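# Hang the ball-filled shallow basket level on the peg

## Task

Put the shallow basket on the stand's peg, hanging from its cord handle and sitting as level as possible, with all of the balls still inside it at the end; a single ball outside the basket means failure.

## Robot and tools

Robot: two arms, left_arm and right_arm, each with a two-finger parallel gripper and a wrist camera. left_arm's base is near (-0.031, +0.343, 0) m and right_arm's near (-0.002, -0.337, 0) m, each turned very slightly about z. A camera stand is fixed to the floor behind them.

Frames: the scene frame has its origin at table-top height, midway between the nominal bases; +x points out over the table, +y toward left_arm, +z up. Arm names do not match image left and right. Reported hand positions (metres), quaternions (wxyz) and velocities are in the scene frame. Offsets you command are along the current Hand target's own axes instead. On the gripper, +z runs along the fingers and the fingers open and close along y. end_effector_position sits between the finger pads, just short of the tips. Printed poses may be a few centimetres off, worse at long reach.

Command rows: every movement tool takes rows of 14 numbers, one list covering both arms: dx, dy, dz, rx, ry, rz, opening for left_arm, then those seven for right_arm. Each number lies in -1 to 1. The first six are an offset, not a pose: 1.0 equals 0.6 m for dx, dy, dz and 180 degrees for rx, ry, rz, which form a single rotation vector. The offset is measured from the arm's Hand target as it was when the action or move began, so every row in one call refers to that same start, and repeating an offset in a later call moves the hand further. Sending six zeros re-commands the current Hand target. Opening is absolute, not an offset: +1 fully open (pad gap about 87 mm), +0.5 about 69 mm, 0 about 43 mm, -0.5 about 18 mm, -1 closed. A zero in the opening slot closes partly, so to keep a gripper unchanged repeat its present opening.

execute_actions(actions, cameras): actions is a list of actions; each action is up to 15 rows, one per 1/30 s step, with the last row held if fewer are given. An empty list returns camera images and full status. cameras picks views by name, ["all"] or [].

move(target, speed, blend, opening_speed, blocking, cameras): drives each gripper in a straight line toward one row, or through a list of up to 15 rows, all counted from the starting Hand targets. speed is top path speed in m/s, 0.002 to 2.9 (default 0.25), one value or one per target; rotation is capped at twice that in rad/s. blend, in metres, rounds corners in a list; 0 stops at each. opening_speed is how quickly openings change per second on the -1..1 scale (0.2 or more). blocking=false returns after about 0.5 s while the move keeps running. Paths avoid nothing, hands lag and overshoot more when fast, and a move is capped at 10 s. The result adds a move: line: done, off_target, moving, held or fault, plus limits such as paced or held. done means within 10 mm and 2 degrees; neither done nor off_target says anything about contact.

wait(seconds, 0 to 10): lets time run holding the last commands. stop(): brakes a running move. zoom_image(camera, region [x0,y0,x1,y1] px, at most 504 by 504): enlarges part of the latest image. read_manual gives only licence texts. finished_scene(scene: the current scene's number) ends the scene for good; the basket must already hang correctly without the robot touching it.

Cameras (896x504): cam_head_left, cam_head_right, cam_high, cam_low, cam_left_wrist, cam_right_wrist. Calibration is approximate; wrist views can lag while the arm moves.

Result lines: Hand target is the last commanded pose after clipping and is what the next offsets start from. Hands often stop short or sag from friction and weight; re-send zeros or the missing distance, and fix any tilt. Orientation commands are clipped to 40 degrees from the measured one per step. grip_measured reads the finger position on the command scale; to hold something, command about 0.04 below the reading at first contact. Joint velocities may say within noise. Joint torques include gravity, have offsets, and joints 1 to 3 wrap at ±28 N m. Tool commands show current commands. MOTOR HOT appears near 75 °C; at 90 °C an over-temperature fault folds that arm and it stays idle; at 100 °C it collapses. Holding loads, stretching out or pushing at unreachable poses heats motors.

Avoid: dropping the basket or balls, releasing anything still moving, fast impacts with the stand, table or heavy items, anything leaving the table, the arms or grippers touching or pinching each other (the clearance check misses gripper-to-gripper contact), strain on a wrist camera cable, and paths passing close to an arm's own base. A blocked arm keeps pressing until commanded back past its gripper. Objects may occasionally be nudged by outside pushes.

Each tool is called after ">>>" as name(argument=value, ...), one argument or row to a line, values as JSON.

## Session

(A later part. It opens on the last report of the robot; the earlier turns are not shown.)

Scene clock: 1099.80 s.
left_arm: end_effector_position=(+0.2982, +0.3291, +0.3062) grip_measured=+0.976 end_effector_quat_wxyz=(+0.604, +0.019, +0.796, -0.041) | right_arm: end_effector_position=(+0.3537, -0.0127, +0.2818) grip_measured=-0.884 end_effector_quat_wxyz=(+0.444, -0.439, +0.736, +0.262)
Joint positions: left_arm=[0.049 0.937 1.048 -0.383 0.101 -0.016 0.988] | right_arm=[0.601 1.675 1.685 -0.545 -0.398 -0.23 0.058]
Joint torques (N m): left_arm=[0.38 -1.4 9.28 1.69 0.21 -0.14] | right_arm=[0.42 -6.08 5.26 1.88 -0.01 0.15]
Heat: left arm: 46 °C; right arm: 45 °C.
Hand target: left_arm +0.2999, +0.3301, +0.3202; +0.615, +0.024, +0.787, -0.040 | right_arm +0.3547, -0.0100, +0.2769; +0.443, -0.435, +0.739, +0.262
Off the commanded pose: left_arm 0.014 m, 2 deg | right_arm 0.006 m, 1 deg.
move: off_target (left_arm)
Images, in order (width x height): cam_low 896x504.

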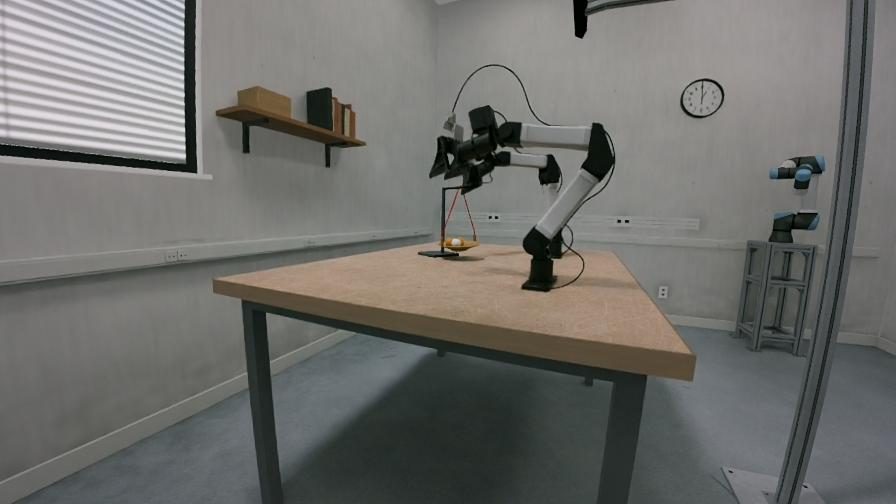

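>>> move(
  target=[0,0,0,0,0,0,1.0,0.0133,0,0.0035,0,0,0,-1.0],
  speed=0.02,
  cameras=["cam_low"],
)

>>> zoom_image(
  camera="cam_low",
  region=[436, 230, 486, 258],
)

Scene clock: 1105.17 s.
left_arm: end_effector_position=(+0.2982, +0.3291, +0.3062) grip_measured=+0.976 end_effector_quat_wxyz=(+0.604, +0.019, +0.796, -0.041) | right_arm: end_effector_position=(+0.3577, -0.0099, +0.2751) grip_measured=-0.884 end_effector_quat_wxyz=(+0.451, -0.438, +0.732, +0.262)
Joint positions: left_arm=[0.049 0.937 1.048 -0.383 0.101 -0.016 0.988] | right_arm=[0.601 1.675 1.646 -0.489 -0.398 -0.23 0.058]
Joint torques (N m): left_arm=[0.39 -1.32 9.33 1.7 0.18 -0.18] | right_arm=[0.17 -7.19 4.72 1.71 -0.03 0.14]
Heat: left arm: 46 °C; right arm: 45 °C.
Hand target: left_arm +0.2999, +0.3301, +0.3202; +0.615, +0.024, +0.787, -0.040 | right_arm +0.3538, -0.0117, +0.2689; +0.443, -0.435, +0.739, +0.262
Off the commanded pose: left_arm 0.014 m, 2 deg | right_arm 0.008 m, 1 deg.
move: off_target (left_arm)
Images, in order (width x height): cam_low 896x504.

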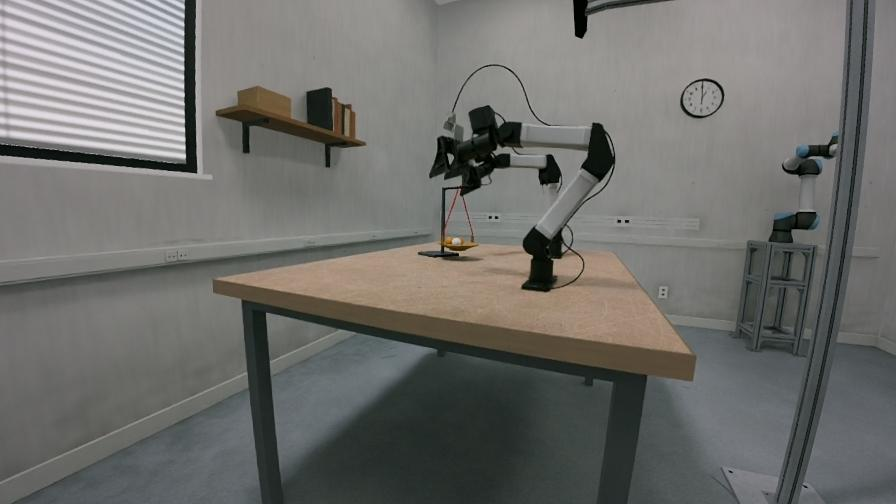

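Scaled by 10.080 from the camera's 896x504 image, which has a finer 1280x720 frame.

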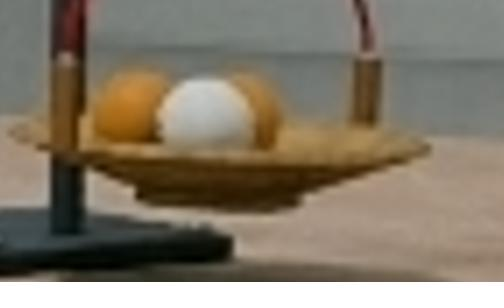

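>>> move(
  target=[0,0,0,0,0,0,1.0,0,0,0,0,0,0,-0.4],
  opening_speed=0.3,
  cameras=["cam_low","cam_right_wrist"],
)

>>> zoom_image(
  camera="cam_low",
  region=[436, 230, 486, 258],
)

>>> zoom_image(
  camera="cam_right_wrist",
  region=[320, 180, 570, 420],
)

Scene clock: 1123.93 s.
left_arm: end_effector_position=(+0.2982, +0.3291, +0.3062) grip_measured=+0.976 end_effector_quat_wxyz=(+0.604, +0.019, +0.796, -0.041) | right_arm: end_effector_position=(+0.3571, -0.0103, +0.2721) grip_measured=-0.400 end_effector_quat_wxyz=(+0.448, -0.439, +0.734, +0.262)
Joint positions: left_arm=[0.049 0.937 1.048 -0.383 0.101 -0.016 0.988] | right_arm=[0.601 1.675 1.639 -0.489 -0.398 -0.23 0.3]
Joint torques (N m): left_arm=[0.4 -1.5 9.24 1.69 0.21 -0.17] | right_arm=[0.2 -7.2 5.23 1.69 -0.02 0.13]
Heat: left arm: 46 °C; right arm: 46 °C.
Hand target: left_arm +0.2999, +0.3301, +0.3202; +0.615, +0.024, +0.787, -0.040 | right_arm +0.3538, -0.0117, +0.2689; +0.443, -0.435, +0.739, +0.262
Off the commanded pose: left_arm 0.014 m, 2 deg | right_arm 0.005 m, 1 deg.
move: off_target (left_arm)
camera_calibration:
cam_right_wrist: T_world_to_cam=[[0.881205, -0.472098, 0.0245086, -0.330208], [-0.45414, -0.859805, -0.233437, 0.24095], [0.131278, 0.194576, -0.972063, 0.365391], [0, 0, 0, 1]] pos_world=[0.352438, -0.0198166, 0.419523]
Images, in order (width x height): cam_low 896x504, cam_right_wrist 896x504.

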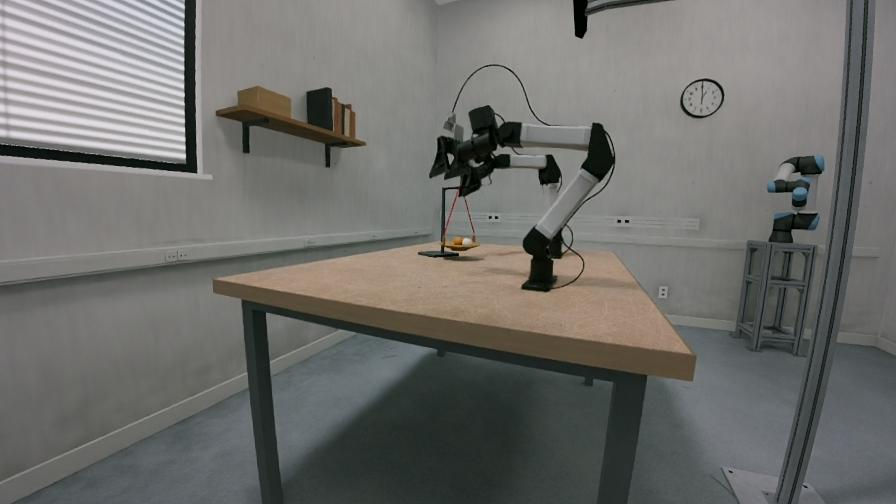

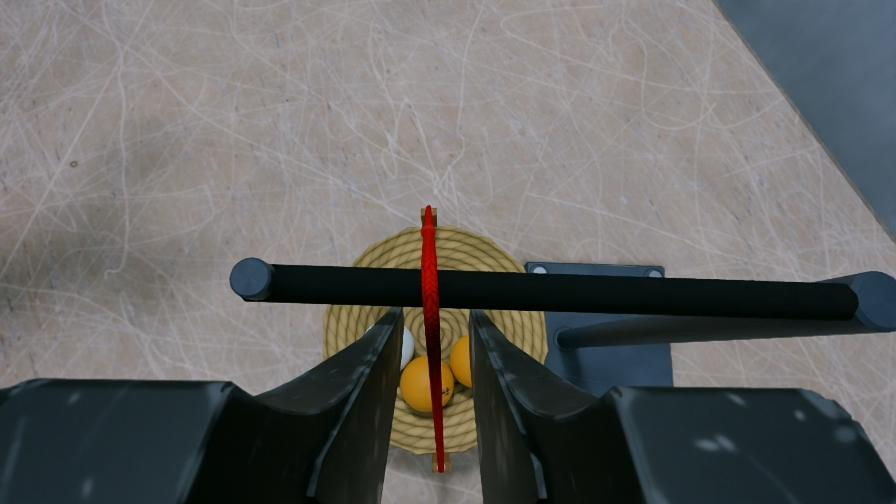

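Scaled by 10.080 from the camera's 896x504 image, which has a finer 1280x720 frame.

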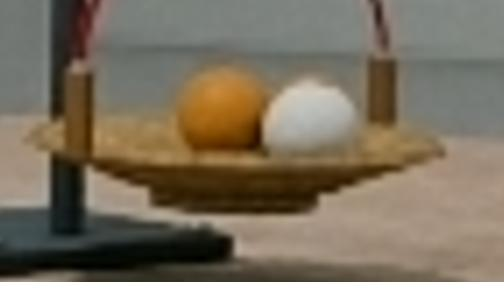

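Scaled by 2.016 from the camera's 896x504 image, which has a finer 1280x720 frame.

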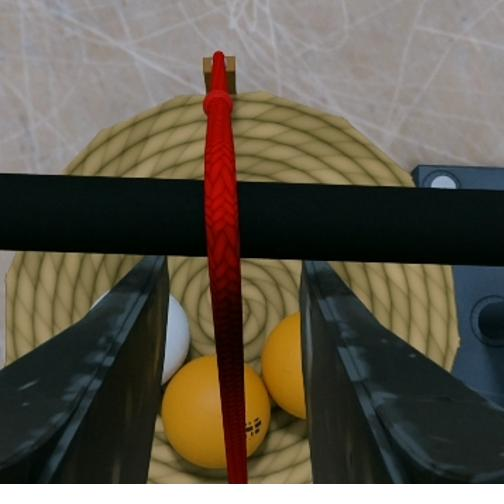

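>>> move(
  target=[0,0,0,0,0,0,1.0,0.0705,0.002,-0.1324,0,0,0,-0.25],
  speed=0.06,
  opening_speed=0.3,
  cameras=["cam_low","cam_right_wrist","cam_high","cam_head_left","cam_head_right"],
)

>>> zoom_image(
  camera="cam_low",
  region=[436, 230, 486, 258],
)

>>> zoom_image(
  camera="cam_high",
  region=[380, 190, 500, 310],
)

>>> zoom_image(
  camera="cam_head_right",
  region=[370, 200, 490, 320],
)

>>> zoom_image(
  camera="cam_head_left",
  region=[370, 200, 490, 320],
)

Scene clock: 1145.07 s.
left_arm: end_effector_position=(+0.2982, +0.3291, +0.3062) grip_measured=+0.976 end_effector_quat_wxyz=(+0.604, +0.019, +0.796, -0.041) | right_arm: end_effector_position=(+0.3152, -0.0854, +0.2679) grip_measured=-0.250 end_effector_quat_wxyz=(+0.443, -0.430, +0.742, +0.261)
Joint positions: left_arm=[0.049 0.937 1.048 -0.383 0.101 -0.016 0.988] | right_arm=[0.474 1.4 1.373 -0.539 -0.495 -0.285 0.375]
Joint torques (N m): left_arm=[0.49 -1.36 9.18 1.71 0.18 -0.15] | right_arm=[-0.69 -6.31 5.04 1.55 -0.2 -0.13]
Heat: left arm: 46 °C; right arm: 47 °C.
Hand target: left_arm +0.2999, +0.3301, +0.3202; +0.615, +0.024, +0.787, -0.040 | right_arm +0.3091, -0.0899, +0.2689; +0.443, -0.435, +0.739, +0.262
Off the commanded pose: left_arm 0.014 m, 2 deg | right_arm 0.008 m, 1 deg.
move: off_target (left_arm)
camera_calibration:
cam_right_wrist: T_world_to_cam=[[0.872783, -0.488029, 0.00883172, -0.323187], [-0.474076, -0.851858, -0.222688, 0.160469], [0.116202, 0.190171, -0.97485, 0.38645], [0, 0, 0, 1]] pos_world=[0.31324, -0.0945198, 0.415319]
Images, in order (width x height): cam_head_left 896x504, cam_head_right 896x504, cam_high 896x504, cam_low 896x504, cam_right_wrist 896x504.

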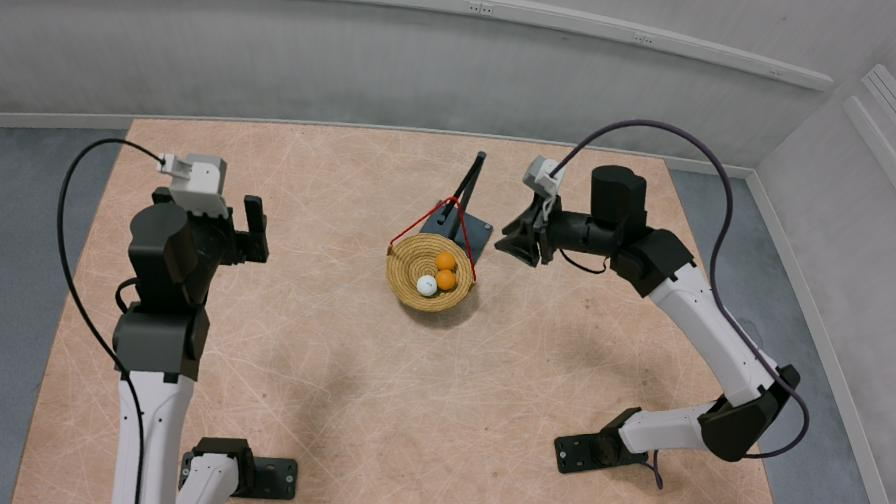

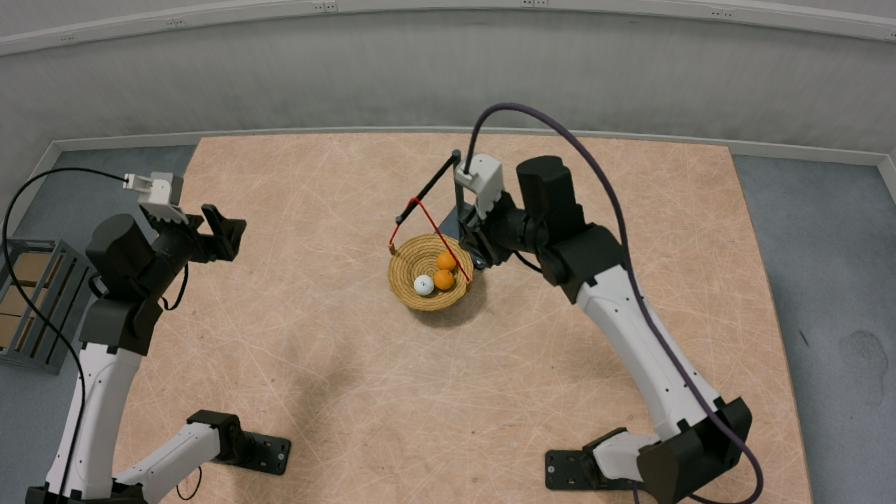

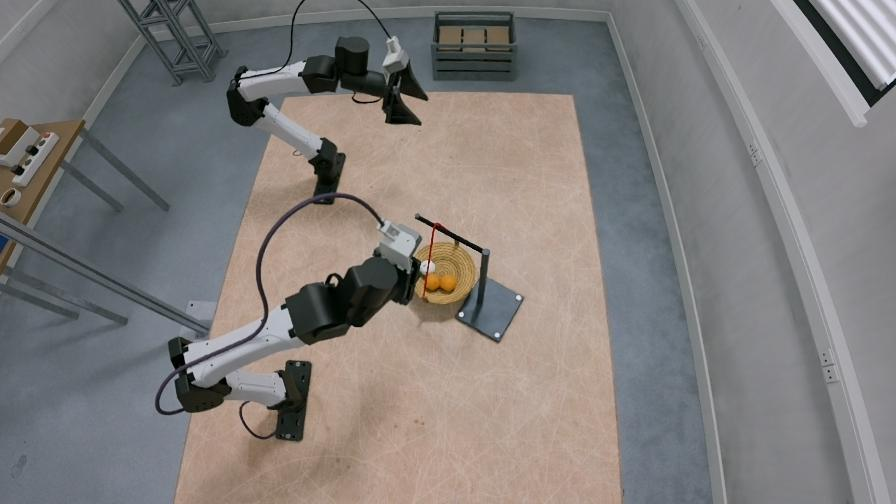

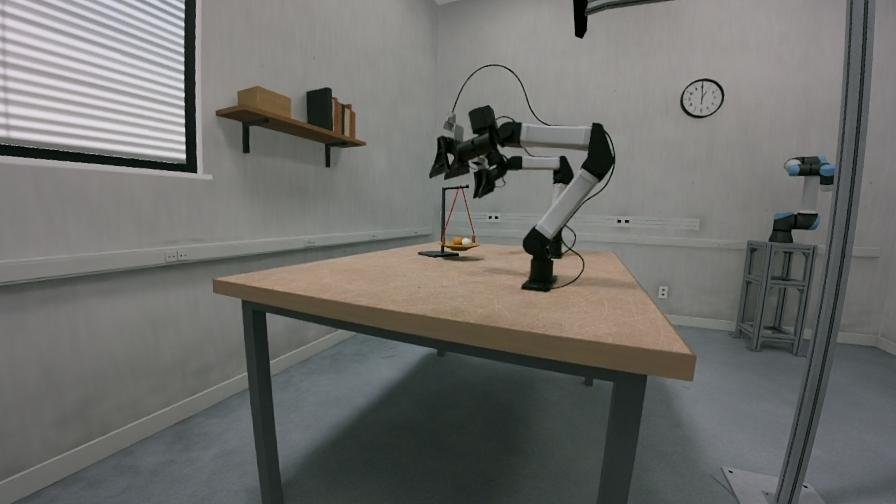

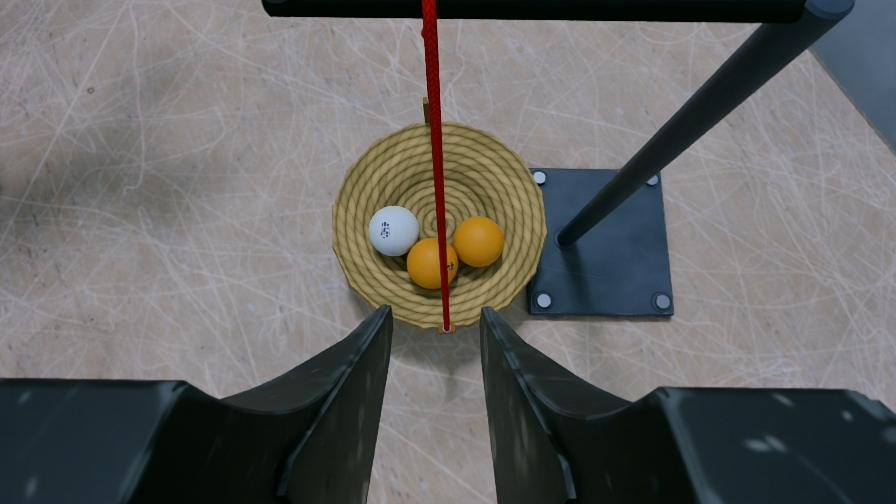

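Scaled by 10.080 from the camera's 896x504 image, which has a finer 1280x720 frame.

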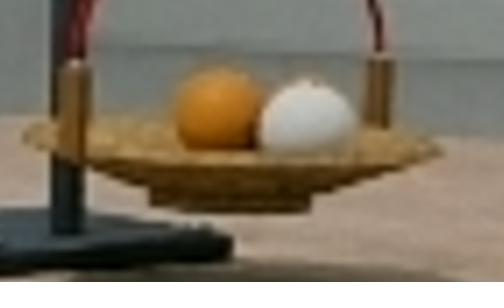

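Scaled by 4.200 from the camera's 896x504 image, which has a finer 1280x720 frame.

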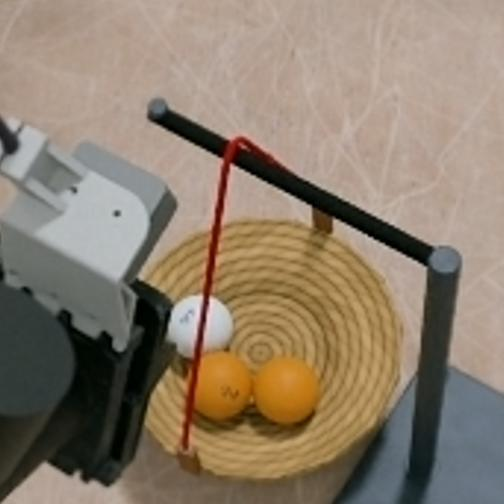

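Scaled by 4.200 from the camera's 896x504 image, which has a finer 1280x720 frame.

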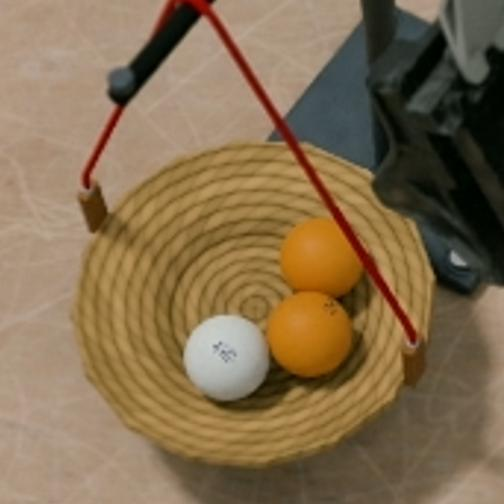

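Scaled by 4.200 from the camera's 896x504 image, which has a finer 1280x720 frame.

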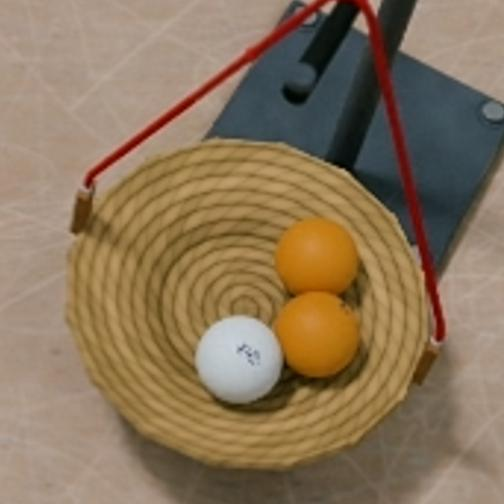

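>>> finished_scene(
  scene=3,
)

The scene is finished: the task was done.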